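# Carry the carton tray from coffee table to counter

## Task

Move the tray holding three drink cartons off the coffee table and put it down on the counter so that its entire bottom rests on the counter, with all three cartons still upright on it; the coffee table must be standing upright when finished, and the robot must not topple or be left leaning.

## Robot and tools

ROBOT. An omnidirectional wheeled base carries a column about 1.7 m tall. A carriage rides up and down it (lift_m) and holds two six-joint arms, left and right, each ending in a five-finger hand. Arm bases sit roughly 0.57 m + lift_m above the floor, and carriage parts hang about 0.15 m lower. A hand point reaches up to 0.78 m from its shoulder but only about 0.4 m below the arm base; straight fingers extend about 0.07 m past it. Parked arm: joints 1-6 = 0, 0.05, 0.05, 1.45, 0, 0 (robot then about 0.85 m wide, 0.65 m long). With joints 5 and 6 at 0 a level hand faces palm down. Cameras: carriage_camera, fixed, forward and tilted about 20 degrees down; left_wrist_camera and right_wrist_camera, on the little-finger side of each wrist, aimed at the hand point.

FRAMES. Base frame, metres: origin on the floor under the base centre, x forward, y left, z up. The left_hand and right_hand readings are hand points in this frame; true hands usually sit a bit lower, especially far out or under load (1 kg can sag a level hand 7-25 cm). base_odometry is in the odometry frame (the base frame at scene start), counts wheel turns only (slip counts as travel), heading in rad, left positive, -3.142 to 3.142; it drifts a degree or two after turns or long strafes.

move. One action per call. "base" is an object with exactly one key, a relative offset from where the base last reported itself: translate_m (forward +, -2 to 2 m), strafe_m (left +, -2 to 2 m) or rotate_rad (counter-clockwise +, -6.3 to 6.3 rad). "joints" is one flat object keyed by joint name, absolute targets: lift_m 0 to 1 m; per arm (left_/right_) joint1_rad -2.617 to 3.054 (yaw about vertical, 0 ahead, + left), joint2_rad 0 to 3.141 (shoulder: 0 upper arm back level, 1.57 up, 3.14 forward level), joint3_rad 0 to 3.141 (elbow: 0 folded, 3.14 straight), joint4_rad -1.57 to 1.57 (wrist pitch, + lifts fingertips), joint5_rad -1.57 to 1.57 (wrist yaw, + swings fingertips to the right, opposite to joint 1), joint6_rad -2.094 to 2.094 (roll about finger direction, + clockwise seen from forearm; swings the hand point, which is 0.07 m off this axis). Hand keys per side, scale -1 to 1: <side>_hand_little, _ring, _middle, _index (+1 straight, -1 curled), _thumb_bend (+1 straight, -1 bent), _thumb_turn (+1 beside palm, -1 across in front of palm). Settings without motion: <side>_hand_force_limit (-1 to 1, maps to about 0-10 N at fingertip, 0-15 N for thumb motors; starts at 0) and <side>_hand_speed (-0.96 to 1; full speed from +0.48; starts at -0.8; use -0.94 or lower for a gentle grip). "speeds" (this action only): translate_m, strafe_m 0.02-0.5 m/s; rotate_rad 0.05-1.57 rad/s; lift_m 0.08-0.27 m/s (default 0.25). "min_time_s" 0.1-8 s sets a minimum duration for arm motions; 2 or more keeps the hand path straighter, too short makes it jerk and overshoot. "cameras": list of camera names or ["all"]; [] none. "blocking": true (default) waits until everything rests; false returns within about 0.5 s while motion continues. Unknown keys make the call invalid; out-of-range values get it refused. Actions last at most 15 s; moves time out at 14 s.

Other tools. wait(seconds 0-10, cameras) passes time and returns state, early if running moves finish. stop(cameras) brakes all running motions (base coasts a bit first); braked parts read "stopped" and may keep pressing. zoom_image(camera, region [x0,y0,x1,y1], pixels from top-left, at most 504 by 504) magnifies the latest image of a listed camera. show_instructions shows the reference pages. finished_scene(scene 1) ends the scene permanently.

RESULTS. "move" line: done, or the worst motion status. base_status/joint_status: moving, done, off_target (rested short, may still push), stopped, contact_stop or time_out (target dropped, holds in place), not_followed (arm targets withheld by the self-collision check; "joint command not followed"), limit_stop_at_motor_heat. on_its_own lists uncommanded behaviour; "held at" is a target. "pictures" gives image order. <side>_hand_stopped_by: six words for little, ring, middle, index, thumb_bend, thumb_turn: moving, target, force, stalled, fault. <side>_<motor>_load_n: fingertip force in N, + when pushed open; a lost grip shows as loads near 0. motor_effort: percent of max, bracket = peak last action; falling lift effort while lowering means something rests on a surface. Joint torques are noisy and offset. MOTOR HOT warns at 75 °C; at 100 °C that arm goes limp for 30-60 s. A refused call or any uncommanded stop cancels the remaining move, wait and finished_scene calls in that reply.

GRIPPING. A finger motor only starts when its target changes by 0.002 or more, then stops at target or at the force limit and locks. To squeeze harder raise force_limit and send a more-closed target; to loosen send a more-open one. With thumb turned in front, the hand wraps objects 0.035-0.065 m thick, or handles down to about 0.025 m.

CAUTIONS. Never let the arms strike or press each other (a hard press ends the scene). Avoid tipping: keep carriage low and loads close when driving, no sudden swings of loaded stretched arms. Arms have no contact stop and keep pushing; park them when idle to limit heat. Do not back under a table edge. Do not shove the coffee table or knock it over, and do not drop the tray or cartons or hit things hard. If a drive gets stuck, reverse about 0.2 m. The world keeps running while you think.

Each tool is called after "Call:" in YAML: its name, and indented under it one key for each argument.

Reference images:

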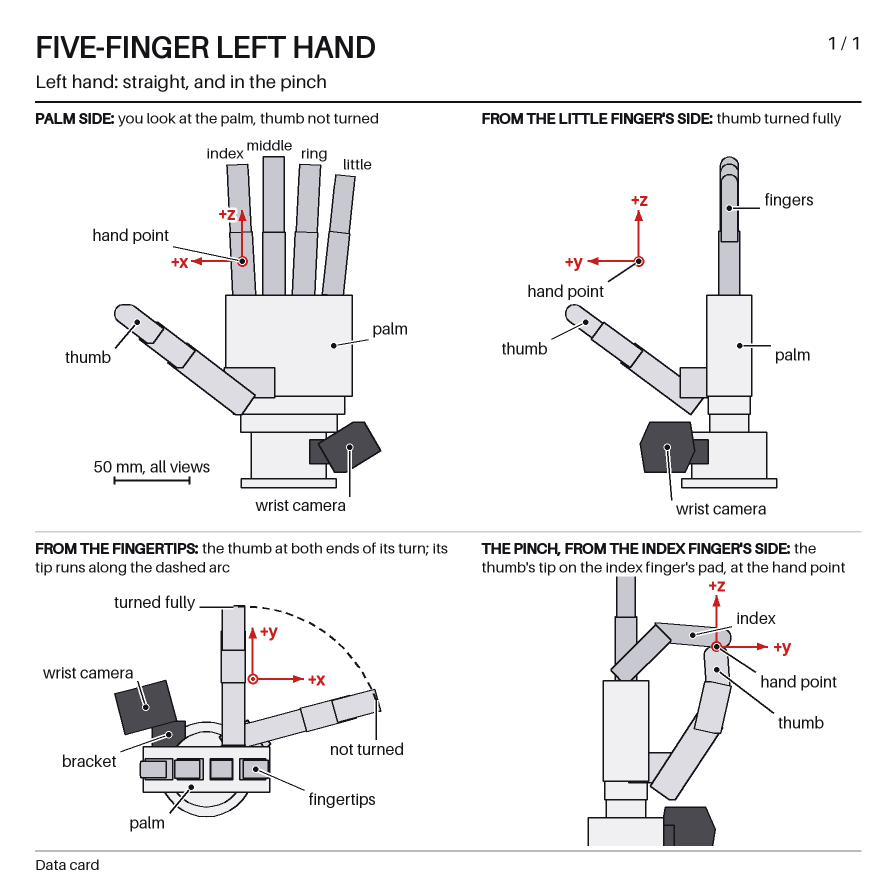

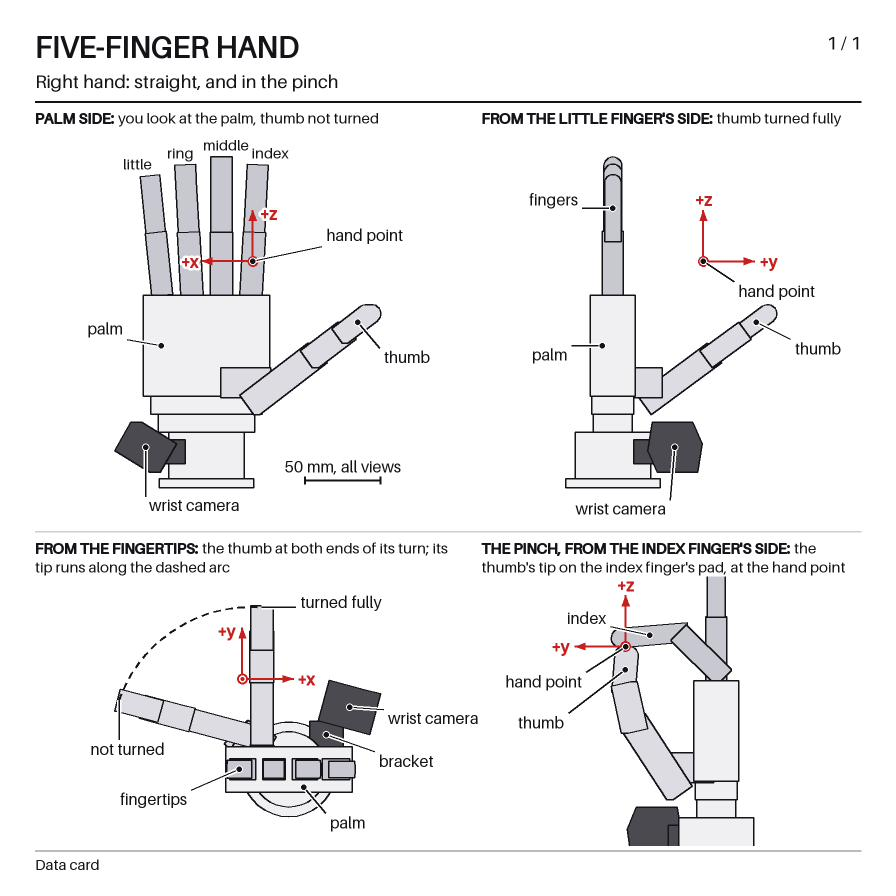

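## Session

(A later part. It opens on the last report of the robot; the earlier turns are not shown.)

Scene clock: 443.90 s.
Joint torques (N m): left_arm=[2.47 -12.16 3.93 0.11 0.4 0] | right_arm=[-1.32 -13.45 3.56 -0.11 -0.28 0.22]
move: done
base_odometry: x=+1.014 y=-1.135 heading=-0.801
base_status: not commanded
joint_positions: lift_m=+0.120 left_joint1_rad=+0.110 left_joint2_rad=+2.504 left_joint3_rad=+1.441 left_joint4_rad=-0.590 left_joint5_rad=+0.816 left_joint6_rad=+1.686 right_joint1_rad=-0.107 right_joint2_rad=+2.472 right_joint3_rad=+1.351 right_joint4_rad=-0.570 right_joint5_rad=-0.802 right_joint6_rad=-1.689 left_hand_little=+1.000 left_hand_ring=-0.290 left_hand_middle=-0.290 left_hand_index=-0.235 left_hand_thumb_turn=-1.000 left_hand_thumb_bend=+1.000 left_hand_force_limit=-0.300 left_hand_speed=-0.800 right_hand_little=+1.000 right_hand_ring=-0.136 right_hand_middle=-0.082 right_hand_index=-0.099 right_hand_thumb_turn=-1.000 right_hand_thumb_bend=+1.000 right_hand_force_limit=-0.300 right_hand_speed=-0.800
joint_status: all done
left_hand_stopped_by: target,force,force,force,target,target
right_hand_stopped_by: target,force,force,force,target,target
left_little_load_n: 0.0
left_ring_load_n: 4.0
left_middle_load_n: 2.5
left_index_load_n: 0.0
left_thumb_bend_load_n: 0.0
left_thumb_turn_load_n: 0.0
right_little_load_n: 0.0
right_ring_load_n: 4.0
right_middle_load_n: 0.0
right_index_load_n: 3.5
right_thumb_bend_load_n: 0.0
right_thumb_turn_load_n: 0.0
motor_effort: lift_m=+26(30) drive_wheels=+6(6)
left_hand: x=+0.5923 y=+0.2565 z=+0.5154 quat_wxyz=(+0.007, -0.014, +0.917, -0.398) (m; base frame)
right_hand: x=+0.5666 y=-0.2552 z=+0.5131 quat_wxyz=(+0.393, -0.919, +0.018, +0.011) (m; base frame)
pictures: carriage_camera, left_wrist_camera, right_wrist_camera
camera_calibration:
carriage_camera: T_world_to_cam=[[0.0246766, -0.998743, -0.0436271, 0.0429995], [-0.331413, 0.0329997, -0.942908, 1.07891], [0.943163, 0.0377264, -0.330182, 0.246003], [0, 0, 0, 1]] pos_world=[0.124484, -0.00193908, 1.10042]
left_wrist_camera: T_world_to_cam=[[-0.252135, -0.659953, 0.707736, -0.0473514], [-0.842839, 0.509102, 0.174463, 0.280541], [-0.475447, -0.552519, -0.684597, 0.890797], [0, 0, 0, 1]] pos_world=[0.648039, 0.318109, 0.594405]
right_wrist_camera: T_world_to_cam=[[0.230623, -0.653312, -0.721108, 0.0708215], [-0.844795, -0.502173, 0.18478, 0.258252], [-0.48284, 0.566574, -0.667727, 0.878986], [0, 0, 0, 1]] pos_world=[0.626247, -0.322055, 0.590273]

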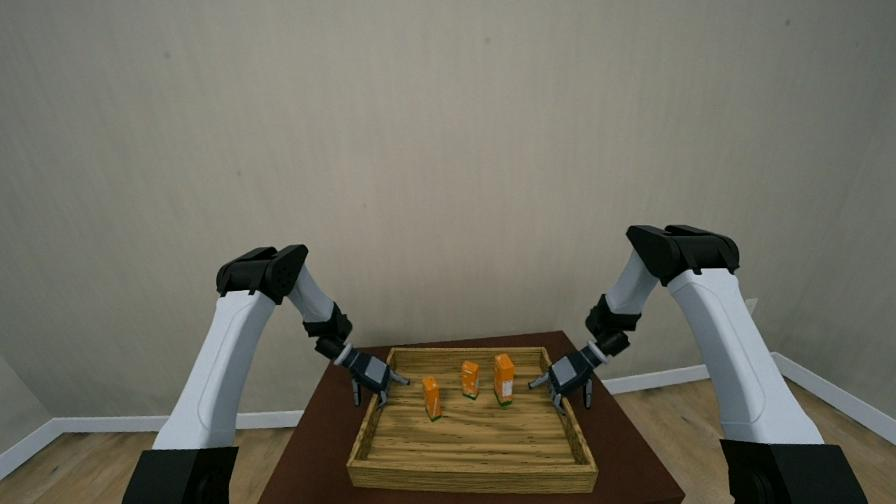

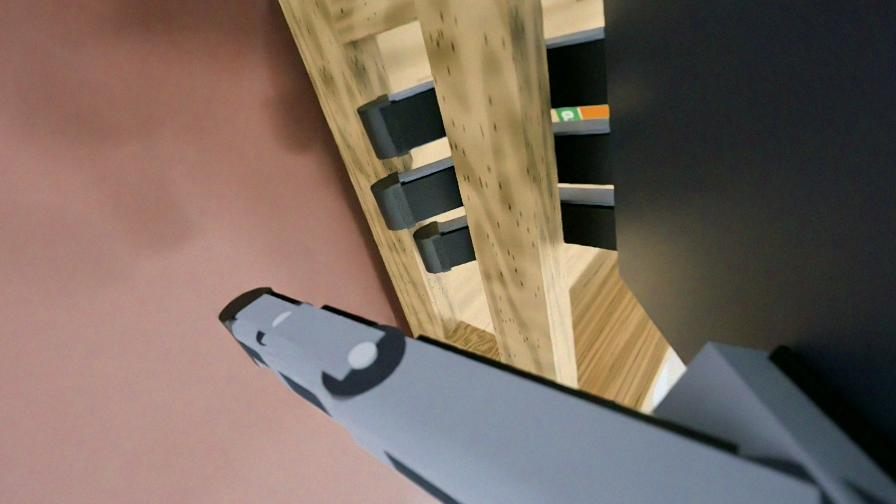

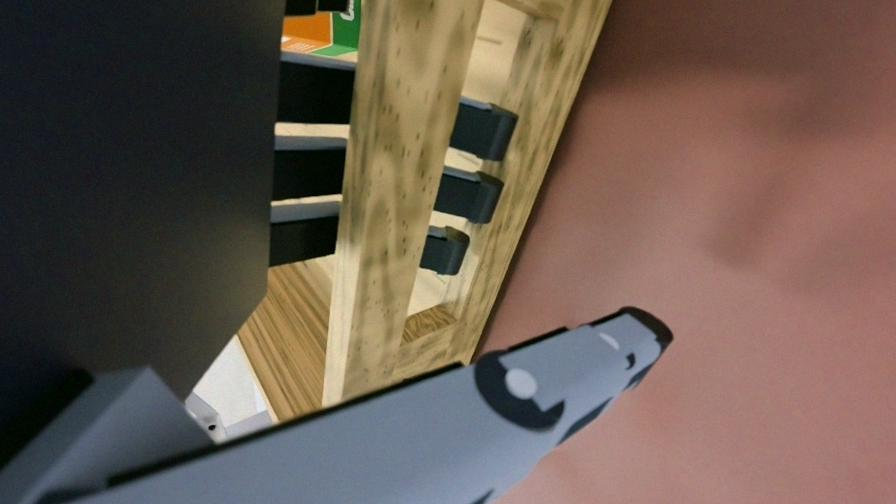

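Call:
move:
  joints: {"lift_m": 0.16}
  speeds: {"lift_m": 0.08}
  cameras: ["all"]

Scene clock: 447.63 s.
Joint torques (N m): left_arm=[2.4 -12.34 3.96 0.03 0.39 0] | right_arm=[-1.32 -13.97 3.38 -0.15 -0.29 0.17]
move: done
base_odometry: x=+1.014 y=-1.135 heading=-0.801
base_status: not commanded
joint_positions: lift_m=+0.160 left_joint1_rad=+0.110 left_joint2_rad=+2.508 left_joint3_rad=+1.441 left_joint4_rad=-0.591 left_joint5_rad=+0.816 left_joint6_rad=+1.686 right_joint1_rad=-0.107 right_joint2_rad=+2.476 right_joint3_rad=+1.351 right_joint4_rad=-0.567 right_joint5_rad=-0.801 right_joint6_rad=-1.689 left_hand_little=+1.000 left_hand_ring=-0.290 left_hand_middle=-0.290 left_hand_index=-0.235 left_hand_thumb_turn=-1.000 left_hand_thumb_bend=+1.000 left_hand_force_limit=-0.300 left_hand_speed=-0.800 right_hand_little=+1.000 right_hand_ring=-0.136 right_hand_middle=-0.082 right_hand_index=-0.099 right_hand_thumb_turn=-1.000 right_hand_thumb_bend=+1.000 right_hand_force_limit=-0.300 right_hand_speed=-0.800
joint_status: all done
left_hand_stopped_by: target,force,force,force,target,target
right_hand_stopped_by: target,force,force,force,target,target
left_little_load_n: 0.0
left_ring_load_n: 3.0
left_middle_load_n: 3.5
left_index_load_n: 0.0
left_thumb_bend_load_n: 0.5
left_thumb_turn_load_n: -0.5
right_little_load_n: 0.0
right_ring_load_n: 4.0
right_middle_load_n: 0.0
right_index_load_n: 3.5
right_thumb_bend_load_n: 0.0
right_thumb_turn_load_n: 0.0
motor_effort: lift_m=+26(31) drive_wheels=+7(7)
left_hand: x=+0.5911 y=+0.2563 z=+0.5543 quat_wxyz=(+0.005, -0.015, +0.917, -0.398) (m; base frame)
right_hand: x=+0.5661 y=-0.2554 z=+0.5514 quat_wxyz=(+0.393, -0.919, +0.018, +0.012) (m; base frame)
pictures: carriage_camera, left_wrist_camera, right_wrist_camera
camera_calibration:
carriage_camera: T_world_to_cam=[[0.0246766, -0.998743, -0.0436271, 0.0447446], [-0.331413, 0.0329997, -0.942908, 1.11663], [0.943163, 0.0377264, -0.330182, 0.25921], [0, 0, 0, 1]] pos_world=[0.124484, -0.00193908, 1.14042]
left_wrist_camera: T_world_to_cam=[[-0.248951, -0.65959, 0.7092, -0.0780469], [-0.84206, 0.509177, 0.177969, 0.270426], [-0.478495, -0.552883, -0.682175, 0.917338], [0, 0, 0, 1]] pos_world=[0.647227, 0.318007, 0.633008]
right_wrist_camera: T_world_to_cam=[[0.229788, -0.654052, -0.720704, 0.0984713], [-0.844462, -0.502121, 0.186437, 0.249711], [-0.48382, 0.565766, -0.667703, 0.90469], [0, 0, 0, 1]] pos_world=[0.625951, -0.322052, 0.628477]

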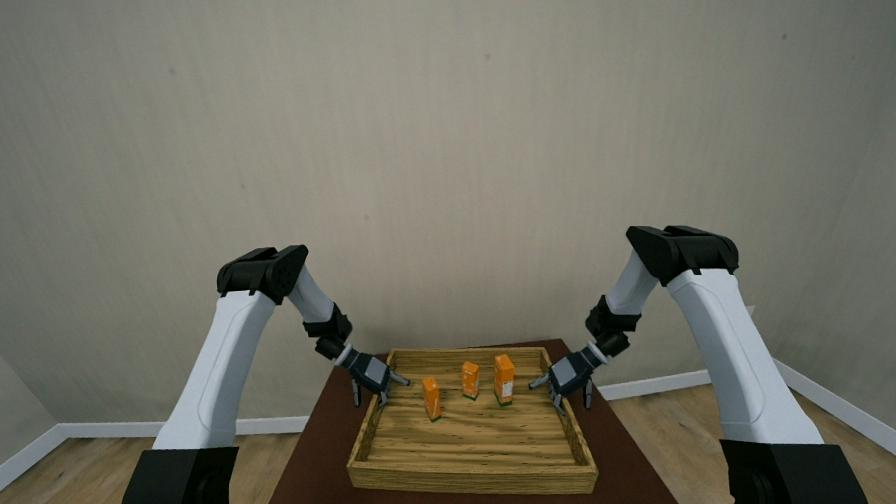

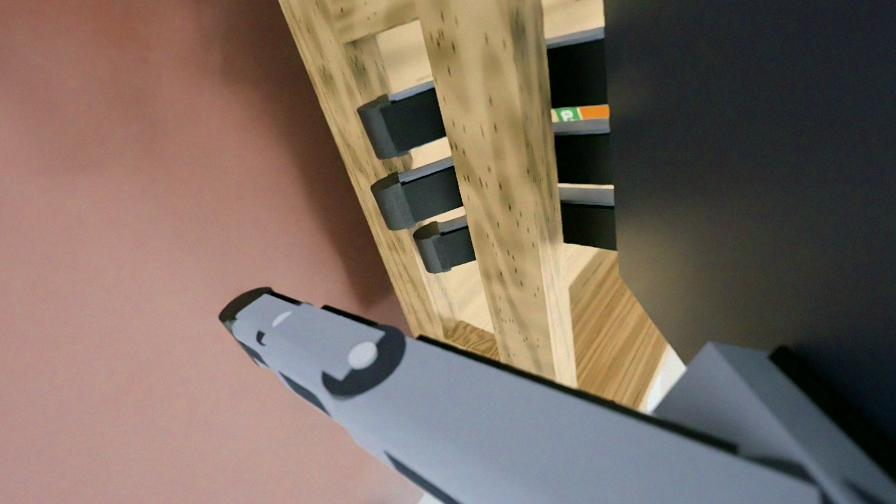

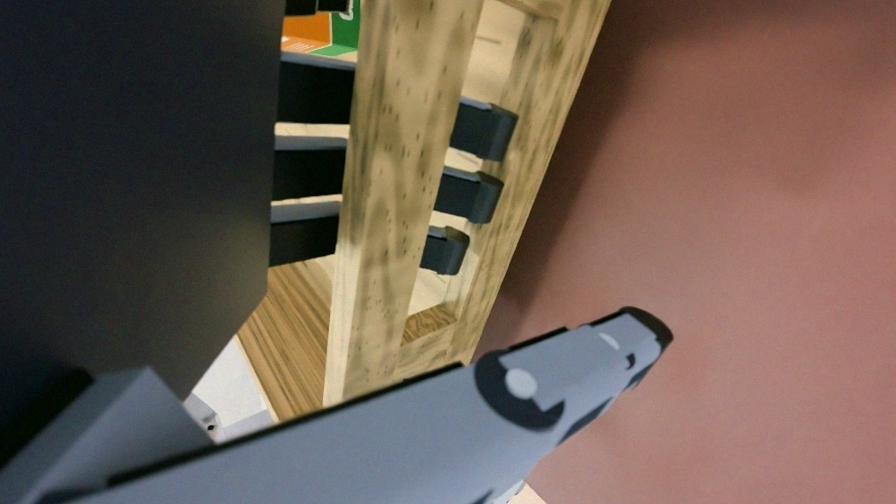

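Call:
move:
  base: {"translate_m": -0.8}
  joints: {"lift_m": 0.25}
  speeds: {"translate_m": 0.15, "lift_m": 0.08}
  cameras: ["carriage_camera"]

Scene clock: 466.80 s.
Joint torques (N m): left_arm=[2.59 -12.57 3.86 0.08 0.41 -0.08] | right_arm=[-1.35 -14.39 3.48 -0.17 -0.31 0.16]
move: done
base_odometry: x=+0.458 y=-0.560 heading=-0.801
base_status: done
joint_positions: lift_m=+0.250 left_joint1_rad=+0.109 left_joint2_rad=+2.510 left_joint3_rad=+1.441 left_joint4_rad=-0.591 left_joint5_rad=+0.814 left_joint6_rad=+1.686 right_joint1_rad=-0.107 right_joint2_rad=+2.478 right_joint3_rad=+1.351 right_joint4_rad=-0.566 right_joint5_rad=-0.798 right_joint6_rad=-1.689 left_hand_little=+1.000 left_hand_ring=-0.290 left_hand_middle=-0.290 left_hand_index=-0.235 left_hand_thumb_turn=-1.000 left_hand_thumb_bend=+1.000 left_hand_force_limit=-0.300 left_hand_speed=-0.800 right_hand_little=+1.000 right_hand_ring=-0.136 right_hand_middle=-0.082 right_hand_index=-0.099 right_hand_thumb_turn=-1.000 right_hand_thumb_bend=+1.000 right_hand_force_limit=-0.300 right_hand_speed=-0.800
joint_status: all done
left_hand_stopped_by: target,force,force,force,target,target
right_hand_stopped_by: target,force,force,force,target,target
left_little_load_n: 0.0
left_ring_load_n: 3.0
left_middle_load_n: 3.0
left_index_load_n: 0.0
left_thumb_bend_load_n: 0.0
left_thumb_turn_load_n: 0.0
right_little_load_n: 0.0
right_ring_load_n: 4.0
right_middle_load_n: 0.0
right_index_load_n: 3.5
right_thumb_bend_load_n: 0.0
right_thumb_turn_load_n: 0.0
motor_effort: lift_m=+26(31) drive_wheels=-1(11)
left_hand: x=+0.5903 y=+0.2562 z=+0.6434 quat_wxyz=(+0.004, -0.015, +0.917, -0.398) (m; base frame)
right_hand: x=+0.5656 y=-0.2555 z=+0.6405 quat_wxyz=(+0.392, -0.920, +0.018, +0.012) (m; base frame)
pictures: carriage_camera
camera_calibration:
carriage_camera: T_world_to_cam=[[0.0246766, -0.998743, -0.0436271, 0.0486711], [-0.331413, 0.0329997, -0.942908, 1.20149], [0.943163, 0.0377264, -0.330182, 0.288926], [0, 0, 0, 1]] pos_world=[0.124484, -0.00193908, 1.23042]

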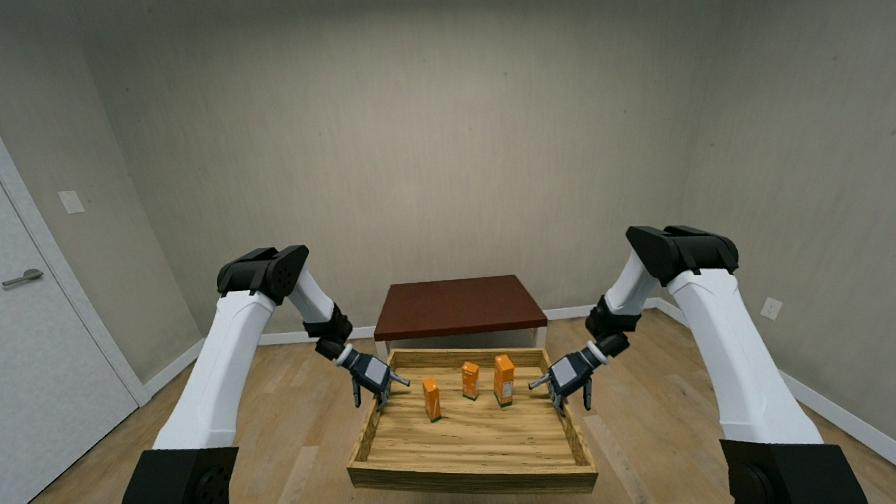

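Call:
move:
  base: {"rotate_rad": 3.15}
  speeds: {"rotate_rad": 0.4}
  cameras: ["carriage_camera"]

Scene clock: 477.37 s.
Joint torques (N m): left_arm=[2.73 -12.53 3.99 0.09 0.42 0] | right_arm=[-1.7 -14.22 3.51 -0.15 -0.42 0.16]
move: done
base_odometry: x=+0.458 y=-0.560 heading=+2.349
base_status: done
joint_positions: lift_m=+0.250 left_joint1_rad=+0.108 left_joint2_rad=+2.510 left_joint3_rad=+1.441 left_joint4_rad=-0.591 left_joint5_rad=+0.813 left_joint6_rad=+1.686 right_joint1_rad=-0.103 right_joint2_rad=+2.478 right_joint3_rad=+1.351 right_joint4_rad=-0.566 right_joint5_rad=-0.790 right_joint6_rad=-1.689 left_hand_little=+1.000 left_hand_ring=-0.290 left_hand_middle=-0.290 left_hand_index=-0.235 left_hand_thumb_turn=-1.000 left_hand_thumb_bend=+1.000 left_hand_force_limit=-0.300 left_hand_speed=-0.800 right_hand_little=+1.000 right_hand_ring=-0.136 right_hand_middle=-0.082 right_hand_index=-0.099 right_hand_thumb_turn=-1.000 right_hand_thumb_bend=+1.000 right_hand_force_limit=-0.300 right_hand_speed=-0.800
joint_status: not commanded
left_hand_stopped_by: target,force,force,force,target,target
right_hand_stopped_by: target,force,force,force,target,target
left_little_load_n: 0.0
left_ring_load_n: 3.0
left_middle_load_n: 3.0
left_index_load_n: 0.0
left_thumb_bend_load_n: 0.0
left_thumb_turn_load_n: 0.5
right_little_load_n: 0.0
right_ring_load_n: 3.5
right_middle_load_n: 0.0
right_index_load_n: 4.0
right_thumb_bend_load_n: 0.0
right_thumb_turn_load_n: 0.0
motor_effort: lift_m=+26(27) drive_wheels=+7(12)
left_hand: x=+0.5902 y=+0.2560 z=+0.6432 quat_wxyz=(+0.003, -0.014, +0.918, -0.397) (m; base frame)
right_hand: x=+0.5651 y=-0.2557 z=+0.6398 quat_wxyz=(+0.388, -0.921, +0.016, +0.014) (m; base frame)
pictures: carriage_camera
camera_calibration:
carriage_camera: T_world_to_cam=[[0.0246766, -0.998743, -0.0436271, 0.0486711], [-0.331413, 0.0329997, -0.942908, 1.20149], [0.943163, 0.0377264, -0.330182, 0.288926], [0, 0, 0, 1]] pos_world=[0.124484, -0.00193908, 1.23042]

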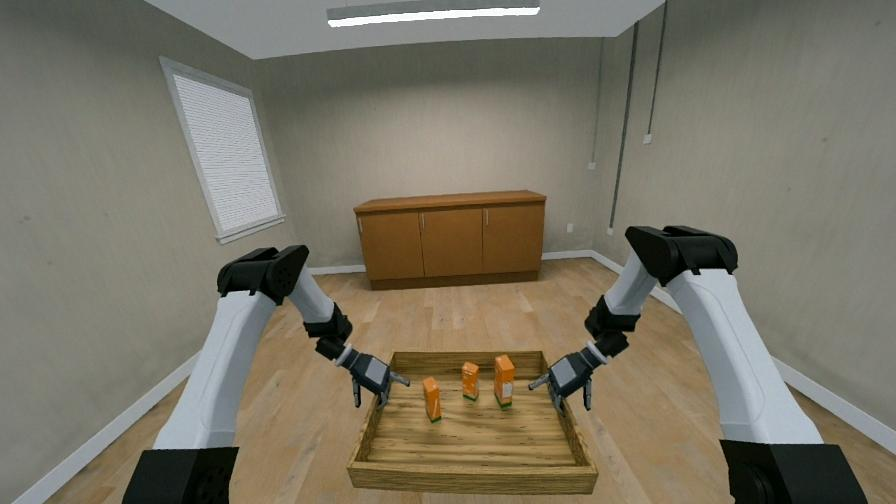

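Call:
move:
  base: {"translate_m": 1.4}
  joints: {"lift_m": 0.6}
  speeds: {"translate_m": 0.2, "lift_m": 0.08}
  cameras: ["carriage_camera"]

Scene clock: 492.37 s.
Joint torques (N m): left_arm=[2.69 -12.45 4.16 0.08 0.42 0] | right_arm=[-1.58 -14.34 3.7 -0.27 -0.39 0.17]
move: done
base_odometry: x=-0.526 y=+0.436 heading=+2.350
base_status: done
joint_positions: lift_m=+0.600 left_joint1_rad=+0.108 left_joint2_rad=+2.511 left_joint3_rad=+1.440 left_joint4_rad=-0.592 left_joint5_rad=+0.812 left_joint6_rad=+1.686 right_joint1_rad=-0.103 right_joint2_rad=+2.479 right_joint3_rad=+1.349 right_joint4_rad=-0.563 right_joint5_rad=-0.790 right_joint6_rad=-1.689 left_hand_little=+1.000 left_hand_ring=-0.290 left_hand_middle=-0.290 left_hand_index=-0.235 left_hand_thumb_turn=-1.000 left_hand_thumb_bend=+1.000 left_hand_force_limit=-0.300 left_hand_speed=-0.800 right_hand_little=+1.000 right_hand_ring=-0.136 right_hand_middle=-0.082 right_hand_index=-0.099 right_hand_thumb_turn=-1.000 right_hand_thumb_bend=+1.000 right_hand_force_limit=-0.300 right_hand_speed=-0.800
joint_status: all done
left_hand_stopped_by: target,force,force,force,target,target
right_hand_stopped_by: target,force,force,force,target,target
left_little_load_n: 0.0
left_ring_load_n: 3.0
left_middle_load_n: 3.0
left_index_load_n: 0.0
left_thumb_bend_load_n: 0.0
left_thumb_turn_load_n: 0.0
right_little_load_n: 0.0
right_ring_load_n: 4.0
right_middle_load_n: 0.0
right_index_load_n: 3.5
right_thumb_bend_load_n: 0.0
right_thumb_turn_load_n: 0.5
motor_effort: lift_m=+26(31) drive_wheels=+6(15)
left_hand: x=+0.5890 y=+0.2560 z=+0.9926 quat_wxyz=(+0.002, -0.015, +0.918, -0.397) (m; base frame)
right_hand: x=+0.5645 y=-0.2557 z=+0.9889 quat_wxyz=(+0.388, -0.921, +0.016, +0.014) (m; base frame)
pictures: carriage_camera
camera_calibration:
carriage_camera: T_world_to_cam=[[0.0246766, -0.998743, -0.0436271, 0.0639406], [-0.331413, 0.0329997, -0.942908, 1.53151], [0.943163, 0.0377264, -0.330182, 0.40449], [0, 0, 0, 1]] pos_world=[0.124484, -0.00193908, 1.58042]

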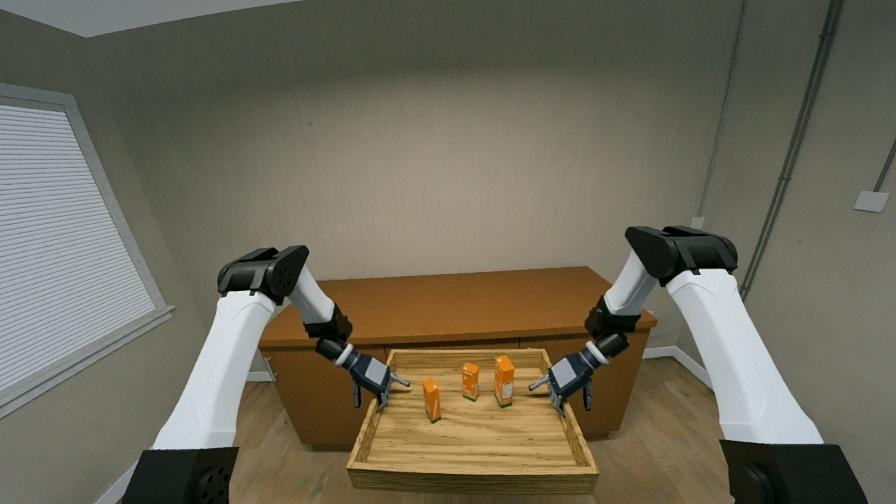

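Call:
move:
  base: {"rotate_rad": 0.055}
  joints: {"lift_m": 0.64}
  speeds: {"rotate_rad": 0.2, "lift_m": 0.08}
  cameras: []

Call:
move:
  base: {"translate_m": 0.4}
  speeds: {"translate_m": 0.12}
  cameras: ["all"]

Scene clock: 510.77 s.
Joint torques (N m): left_arm=[2.48 -12.68 4.14 0.08 0.48 0] | right_arm=[-1.96 -14.46 3.62 -0.17 -0.36 0.16]
move: done
base_odometry: x=-0.526 y=+0.436 heading=+2.404
base_status: done
joint_positions: lift_m=+0.640 left_joint1_rad=+0.110 left_joint2_rad=+2.512 left_joint3_rad=+1.440 left_joint4_rad=-0.592 left_joint5_rad=+0.810 left_joint6_rad=+1.686 right_joint1_rad=-0.100 right_joint2_rad=+2.481 right_joint3_rad=+1.349 right_joint4_rad=-0.562 right_joint5_rad=-0.791 right_joint6_rad=-1.689 left_hand_little=+1.000 left_hand_ring=-0.290 left_hand_middle=-0.290 left_hand_index=-0.235 left_hand_thumb_turn=-1.000 left_hand_thumb_bend=+1.000 left_hand_force_limit=-0.300 left_hand_speed=-0.800 right_hand_little=+1.000 right_hand_ring=-0.136 right_hand_middle=-0.082 right_hand_index=-0.099 right_hand_thumb_turn=-1.000 right_hand_thumb_bend=+1.000 right_hand_force_limit=-0.300 right_hand_speed=-0.800
joint_status: all done
left_hand_stopped_by: target,force,force,force,target,target
right_hand_stopped_by: target,force,force,force,target,target
left_little_load_n: 0.0
left_ring_load_n: 2.5
left_middle_load_n: 3.0
left_index_load_n: 0.0
left_thumb_bend_load_n: 0.0
left_thumb_turn_load_n: 0.0
right_little_load_n: 0.0
right_ring_load_n: 3.5
right_middle_load_n: 0.0
right_index_load_n: 4.0
right_thumb_bend_load_n: 0.0
right_thumb_turn_load_n: 0.0
motor_effort: lift_m=+26(32) drive_wheels=-5(12)
left_hand: x=+0.5890 y=+0.2570 z=+1.0322 quat_wxyz=(+0.002, -0.016, +0.918, -0.396) (m; base frame)
right_hand: x=+0.5640 y=-0.2543 z=+1.0284 quat_wxyz=(+0.389, -0.921, +0.015, +0.015) (m; base frame)
pictures: none
No camera images: "cameras" was empty.

Scene clock: 514.87 s.
Joint torques (N m): left_arm=[2.5 -12.63 4.01 0.06 0.44 0] | right_arm=[-1.95 -14.53 3.88 -0.17 -0.37 0.16]
move: done
base_odometry: x=-0.823 y=+0.704 heading=+2.405
base_status: done
joint_positions: lift_m=+0.640 left_joint1_rad=+0.110 left_joint2_rad=+2.512 left_joint3_rad=+1.440 left_joint4_rad=-0.591 left_joint5_rad=+0.810 left_joint6_rad=+1.686 right_joint1_rad=-0.100 right_joint2_rad=+2.481 right_joint3_rad=+1.349 right_joint4_rad=-0.561 right_joint5_rad=-0.791 right_joint6_rad=-1.689 left_hand_little=+1.000 left_hand_ring=-0.290 left_hand_middle=-0.290 left_hand_index=-0.235 left_hand_thumb_turn=-1.000 left_hand_thumb_bend=+1.000 left_hand_force_limit=-0.300 left_hand_speed=-0.800 right_hand_little=+1.000 right_hand_ring=-0.136 right_hand_middle=-0.082 right_hand_index=-0.099 right_hand_thumb_turn=-1.000 right_hand_thumb_bend=+1.000 right_hand_force_limit=-0.300 right_hand_speed=-0.800
joint_status: not commanded
left_hand_stopped_by: target,force,force,force,target,target
right_hand_stopped_by: target,force,force,force,target,target
left_little_load_n: 0.0
left_ring_load_n: 3.0
left_middle_load_n: 3.0
left_index_load_n: 0.0
left_thumb_bend_load_n: 0.0
left_thumb_turn_load_n: 0.0
right_little_load_n: 0.0
right_ring_load_n: 3.5
right_middle_load_n: 0.0
right_index_load_n: 4.0
right_thumb_bend_load_n: 0.0
right_thumb_turn_load_n: 0.0
motor_effort: lift_m=+26(27) drive_wheels=-6(15)
left_hand: x=+0.5890 y=+0.2570 z=+1.0322 quat_wxyz=(+0.002, -0.016, +0.918, -0.396) (m; base frame)
right_hand: x=+0.5642 y=-0.2544 z=+1.0283 quat_wxyz=(+0.388, -0.921, +0.015, +0.015) (m; base frame)
pictures: carriage_camera, left_wrist_camera, right_wrist_camera
camera_calibration:
carriage_camera: T_world_to_cam=[[0.0246766, -0.998743, -0.0436271, 0.0656857], [-0.331413, 0.0329997, -0.942908, 1.56922], [0.943163, 0.0377264, -0.330182, 0.417697], [0, 0, 0, 1]] pos_world=[0.124484, -0.00193908, 1.62042]
left_wrist_camera: T_world_to_cam=[[-0.245033, -0.662939, 0.707439, -0.416643], [-0.840467, 0.508989, 0.185863, 0.174269], [-0.483295, -0.549037, -0.681898, 1.24424], [0, 0, 0, 1]] pos_world=[0.645708, 0.318221, 1.1108]
right_wrist_camera: T_world_to_cam=[[0.233145, -0.658933, -0.715157, 0.434433], [-0.839538, -0.507515, 0.193921, 0.14772], [-0.490734, 0.55519, -0.671524, 1.22688], [0, 0, 0, 1]] pos_world=[0.6248, -0.319917, 1.10592]

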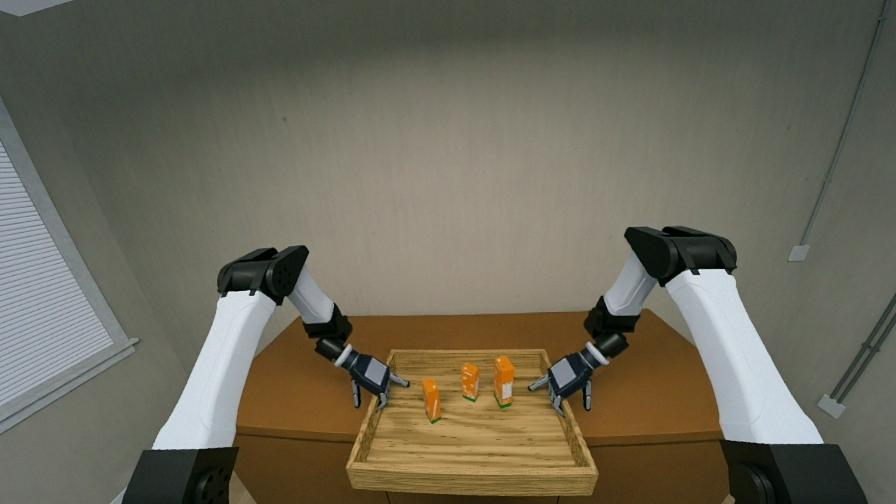

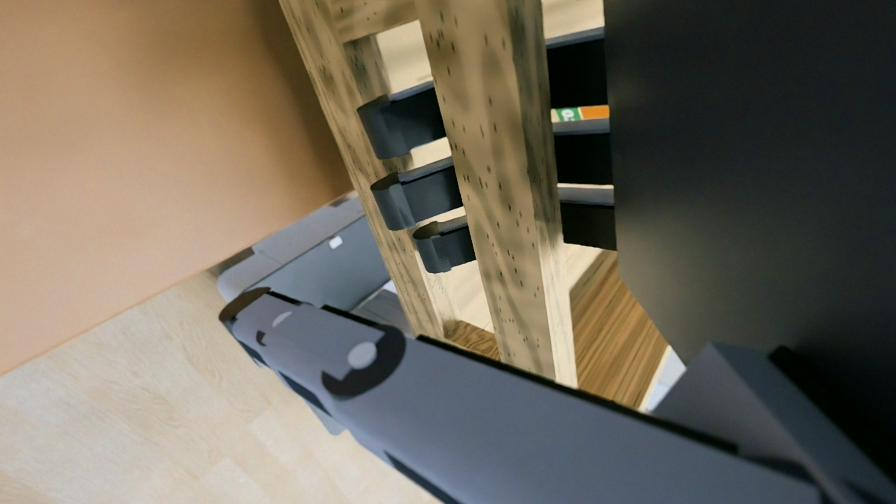

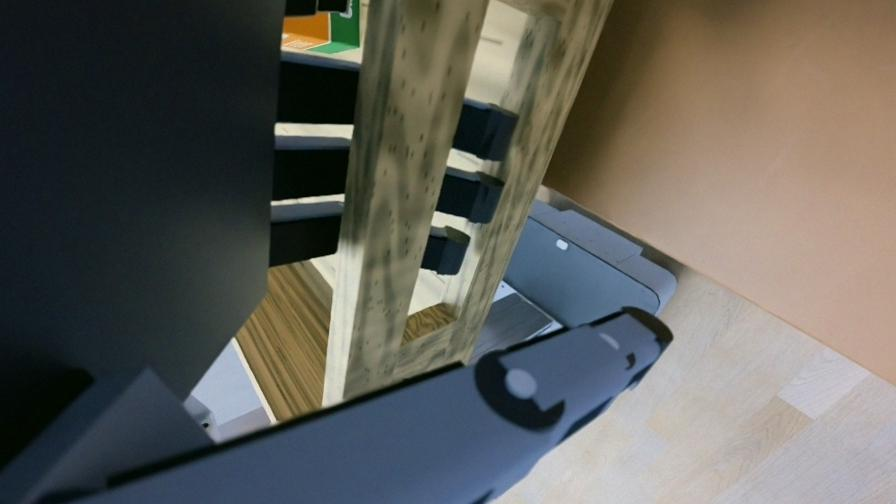

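Call:
move:
  base: {"translate_m": 0.19}
  speeds: {"translate_m": 0.1}
  cameras: ["all"]

Scene clock: 523.40 s.
Joint torques (N m): left_arm=[2.62 -12.83 4.05 0.07 0.43 0] | right_arm=[-1.94 -14.6 3.69 -0.22 -0.38 0.19]
move: done
base_odometry: x=-0.964 y=+0.831 heading=+2.407
base_status: done
joint_positions: lift_m=+0.640 left_joint1_rad=+0.109 left_joint2_rad=+2.512 left_joint3_rad=+1.440 left_joint4_rad=-0.591 left_joint5_rad=+0.810 left_joint6_rad=+1.686 right_joint1_rad=-0.100 right_joint2_rad=+2.481 right_joint3_rad=+1.349 right_joint4_rad=-0.560 right_joint5_rad=-0.790 right_joint6_rad=-1.689 left_hand_little=+1.000 left_hand_ring=-0.290 left_hand_middle=-0.290 left_hand_index=-0.235 left_hand_thumb_turn=-1.000 left_hand_thumb_bend=+1.000 left_hand_force_limit=-0.300 left_hand_speed=-0.800 right_hand_little=+1.000 right_hand_ring=-0.136 right_hand_middle=-0.082 right_hand_index=-0.099 right_hand_thumb_turn=-1.000 right_hand_thumb_bend=+1.000 right_hand_force_limit=-0.300 right_hand_speed=-0.800
joint_status: not commanded
left_hand_stopped_by: target,force,force,force,target,target
right_hand_stopped_by: target,force,force,force,target,target
left_little_load_n: 0.0
left_ring_load_n: 3.5
left_middle_load_n: 2.5
left_index_load_n: 0.5
left_thumb_bend_load_n: 0.0
left_thumb_turn_load_n: 0.0
right_little_load_n: 0.0
right_ring_load_n: 4.0
right_middle_load_n: 0.0
right_index_load_n: 3.0
right_thumb_bend_load_n: 0.0
right_thumb_turn_load_n: 0.0
motor_effort: lift_m=+26(27) drive_wheels=-9(13)
left_hand: x=+0.5891 y=+0.2566 z=+1.0321 quat_wxyz=(+0.002, -0.015, +0.918, -0.396) (m; base frame)
right_hand: x=+0.5643 y=-0.2546 z=+1.0282 quat_wxyz=(+0.388, -0.921, +0.015, +0.014) (m; base frame)
pictures: carriage_camera, left_wrist_camera, right_wrist_camera
camera_calibration:
carriage_camera: T_world_to_cam=[[0.0246766, -0.998743, -0.0436271, 0.0656857], [-0.331413, 0.0329997, -0.942908, 1.56922], [0.943163, 0.0377264, -0.330182, 0.417697], [0, 0, 0, 1]] pos_world=[0.124484, -0.00193908, 1.62042]
left_wrist_camera: T_world_to_cam=[[-0.246098, -0.662945, 0.707064, -0.415776], [-0.839913, 0.509934, 0.185778, 0.173991], [-0.483717, -0.548153, -0.68231, 1.24451], [0, 0, 0, 1]] pos_world=[0.645807, 0.317823, 1.1108]
right_wrist_camera: T_world_to_cam=[[0.233665, -0.659522, -0.714445, 0.432976], [-0.839629, -0.507411, 0.193796, 0.148], [-0.49033, 0.554585, -0.672318, 1.22735], [0, 0, 0, 1]] pos_world=[0.624898, -0.320014, 1.10582]

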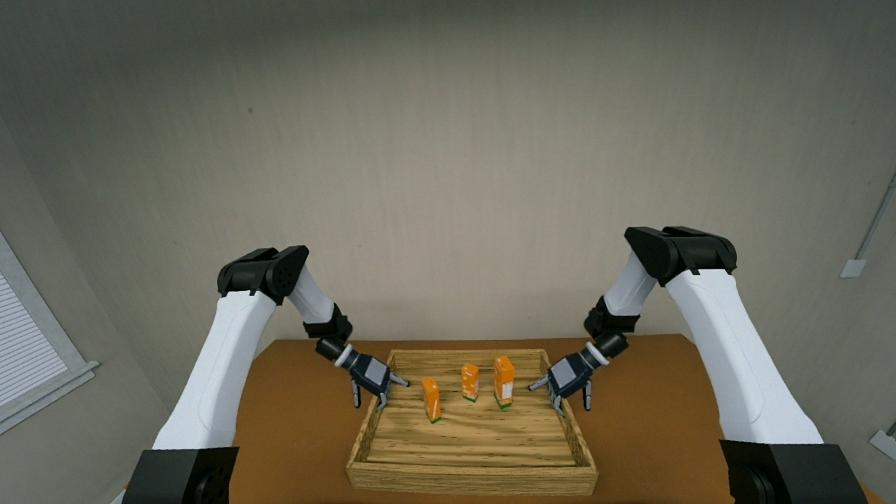

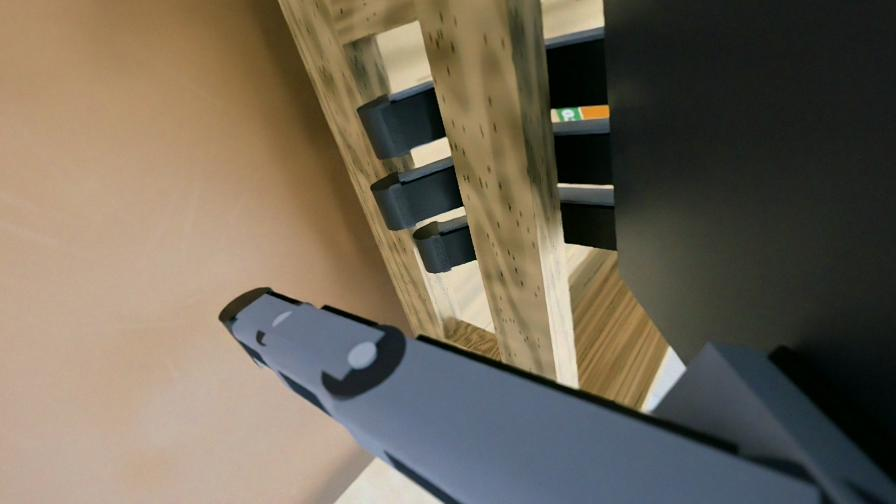

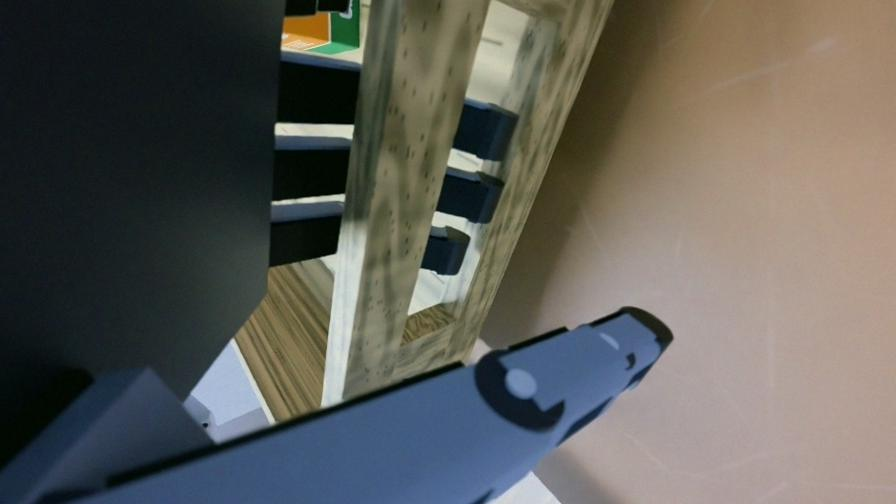

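Call:
move:
  joints: {"lift_m": 0.56}
  speeds: {"lift_m": 0.08}
  cameras: ["all"]

Scene clock: 536.27 s.
Joint torques (N m): left_arm=[0.72 -12.59 4.1 0.09 0.47 0] | right_arm=[-0.2 -13.04 3.32 0.2 0 0.12]
move: done
base_odometry: x=-0.964 y=+0.831 heading=+2.406
base_status: not commanded
joint_positions: lift_m=+0.560 left_joint1_rad=+0.128 left_joint2_rad=+2.511 left_joint3_rad=+1.440 left_joint4_rad=-0.591 left_joint5_rad=+0.808 left_joint6_rad=+1.686 right_joint1_rad=-0.118 right_joint2_rad=+2.467 right_joint3_rad=+1.354 right_joint4_rad=-0.602 right_joint5_rad=-0.836 right_joint6_rad=-1.686 left_hand_little=+1.000 left_hand_ring=-0.290 left_hand_middle=-0.290 left_hand_index=-0.235 left_hand_thumb_turn=-1.000 left_hand_thumb_bend=+1.000 left_hand_force_limit=-0.300 left_hand_speed=-0.800 right_hand_little=+1.000 right_hand_ring=-0.137 right_hand_middle=-0.083 right_hand_index=-0.099 right_hand_thumb_turn=-1.000 right_hand_thumb_bend=+1.000 right_hand_force_limit=-0.300 right_hand_speed=-0.800
joint_status: all done
left_hand_stopped_by: target,force,force,force,target,target
right_hand_stopped_by: target,force,force,force,target,target
left_little_load_n: 0.0
left_ring_load_n: 0.5
left_middle_load_n: 0.0
left_index_load_n: -1.5
left_thumb_bend_load_n: 0.0
left_thumb_turn_load_n: 0.0
right_little_load_n: 0.0
right_ring_load_n: 1.5
right_middle_load_n: -8.0
right_index_load_n: 1.5
right_thumb_bend_load_n: 0.0
right_thumb_turn_load_n: 0.0
motor_effort: lift_m=+19(22) drive_wheels=+8(9)
left_hand: x=+0.5904 y=+0.2642 z=+0.9531 quat_wxyz=(+0.006, -0.024, +0.918, -0.395) (m; base frame)
right_hand: x=+0.5629 y=-0.2522 z=+0.9610 quat_wxyz=(+0.410, -0.911, +0.031, +0.018) (m; base frame)
pictures: carriage_camera, left_wrist_camera, right_wrist_camera
camera_calibration:
carriage_camera: T_world_to_cam=[[0.0246766, -0.998743, -0.0436271, 0.0622304], [-0.331413, 0.0329997, -0.942908, 1.49455], [0.943163, 0.0377264, -0.330182, 0.391547], [0, 0, 0, 1]] pos_world=[0.124484, -0.00193908, 1.54122]
left_wrist_camera: T_world_to_cam=[[-0.233844, -0.669255, 0.705276, -0.35849], [-0.849742, 0.493197, 0.186264, 0.195687], [-0.472499, -0.555746, -0.684026, 1.19237], [0, 0, 0, 1]] pos_world=[0.645845, 0.32622, 1.032]
right_wrist_camera: T_world_to_cam=[[0.202538, -0.630389, -0.749392, 0.44534], [-0.849493, -0.493803, 0.185796, 0.177738], [-0.487176, 0.598972, -0.635525, 1.15426], [0, 0, 0, 1]] pos_world=[0.623119, -0.322867, 1.03427]

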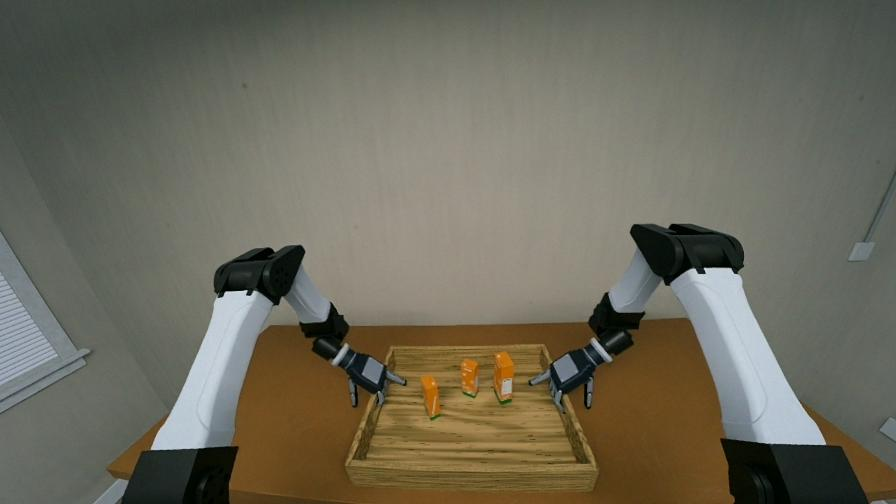

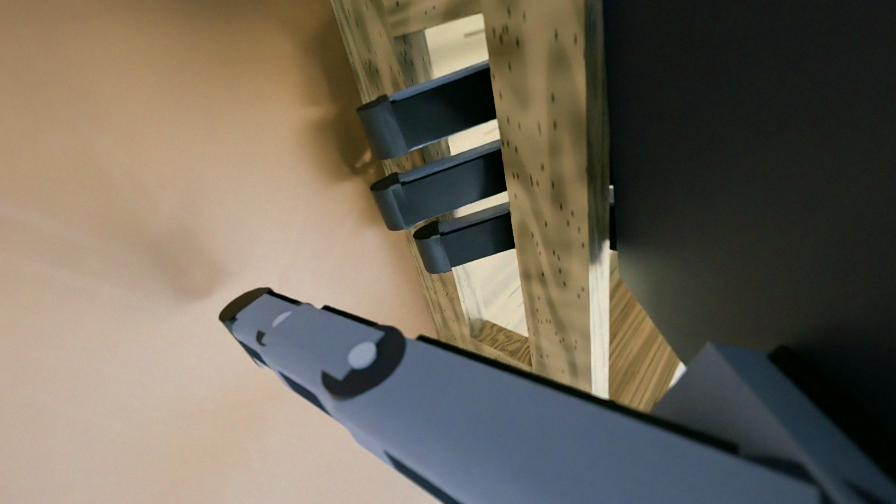

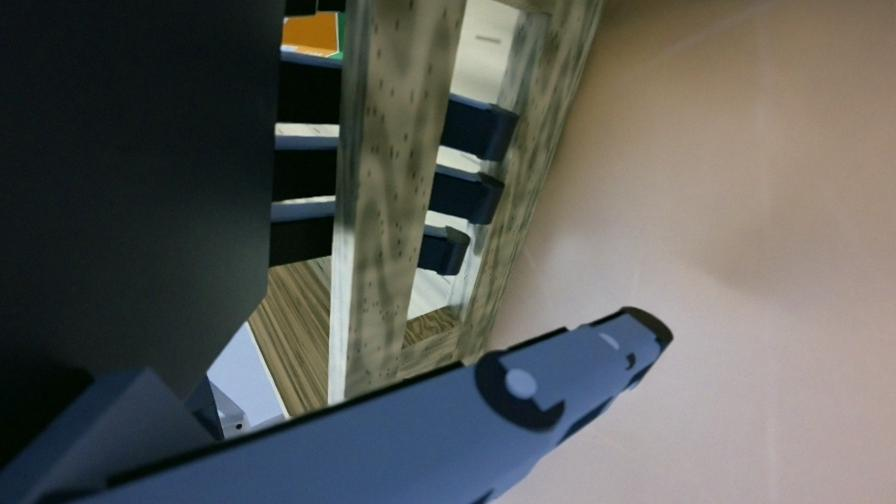

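Call:
move:
  joints: {"lift_m": 0.57}
  speeds: {"lift_m": 0.08}

Scene clock: 546.30 s.
Joint torques (N m): left_arm=[1.7 -12.42 3.96 0.04 0.61 0.01] | right_arm=[-1.11 -13.15 3.29 0.03 -0.34 0.12]
move: done
base_odometry: x=-0.964 y=+0.831 heading=+2.406
base_status: not commanded
joint_positions: lift_m=+0.570 left_joint1_rad=+0.118 left_joint2_rad=+2.511 left_joint3_rad=+1.440 left_joint4_rad=-0.590 left_joint5_rad=+0.792 left_joint6_rad=+1.686 right_joint1_rad=-0.109 right_joint2_rad=+2.468 right_joint3_rad=+1.354 right_joint4_rad=-0.582 right_joint5_rad=-0.802 right_joint6_rad=-1.686 left_hand_little=+1.000 left_hand_ring=-0.290 left_hand_middle=-0.290 left_hand_index=-0.235 left_hand_thumb_turn=-1.000 left_hand_thumb_bend=+1.000 left_hand_force_limit=-0.300 left_hand_speed=-0.800 right_hand_little=+1.000 right_hand_ring=-0.136 right_hand_middle=-0.082 right_hand_index=-0.099 right_hand_thumb_turn=-1.000 right_hand_thumb_bend=+1.000 right_hand_force_limit=-0.300 right_hand_speed=-0.800
joint_status: all done
left_hand_stopped_by: target,force,force,force,target,target
right_hand_stopped_by: target,force,force,force,target,target
left_little_load_n: 0.0
left_ring_load_n: 1.0
left_middle_load_n: 2.5
left_index_load_n: 0.0
left_thumb_bend_load_n: 0.0
left_thumb_turn_load_n: 0.0
right_little_load_n: 0.0
right_ring_load_n: 2.5
right_middle_load_n: 0.0
right_index_load_n: 2.5
right_thumb_bend_load_n: 0.0
right_thumb_turn_load_n: 0.0
motor_effort: lift_m=+26(29) drive_wheels=+7(9)
left_hand: x=+0.5896 y=+0.2632 z=+0.9607 quat_wxyz=(+0.003, -0.019, +0.922, -0.388) (m; base frame)
right_hand: x=+0.5657 y=-0.2558 z=+0.9651 quat_wxyz=(+0.393, -0.919, +0.022, +0.014) (m; base frame)
pictures: none


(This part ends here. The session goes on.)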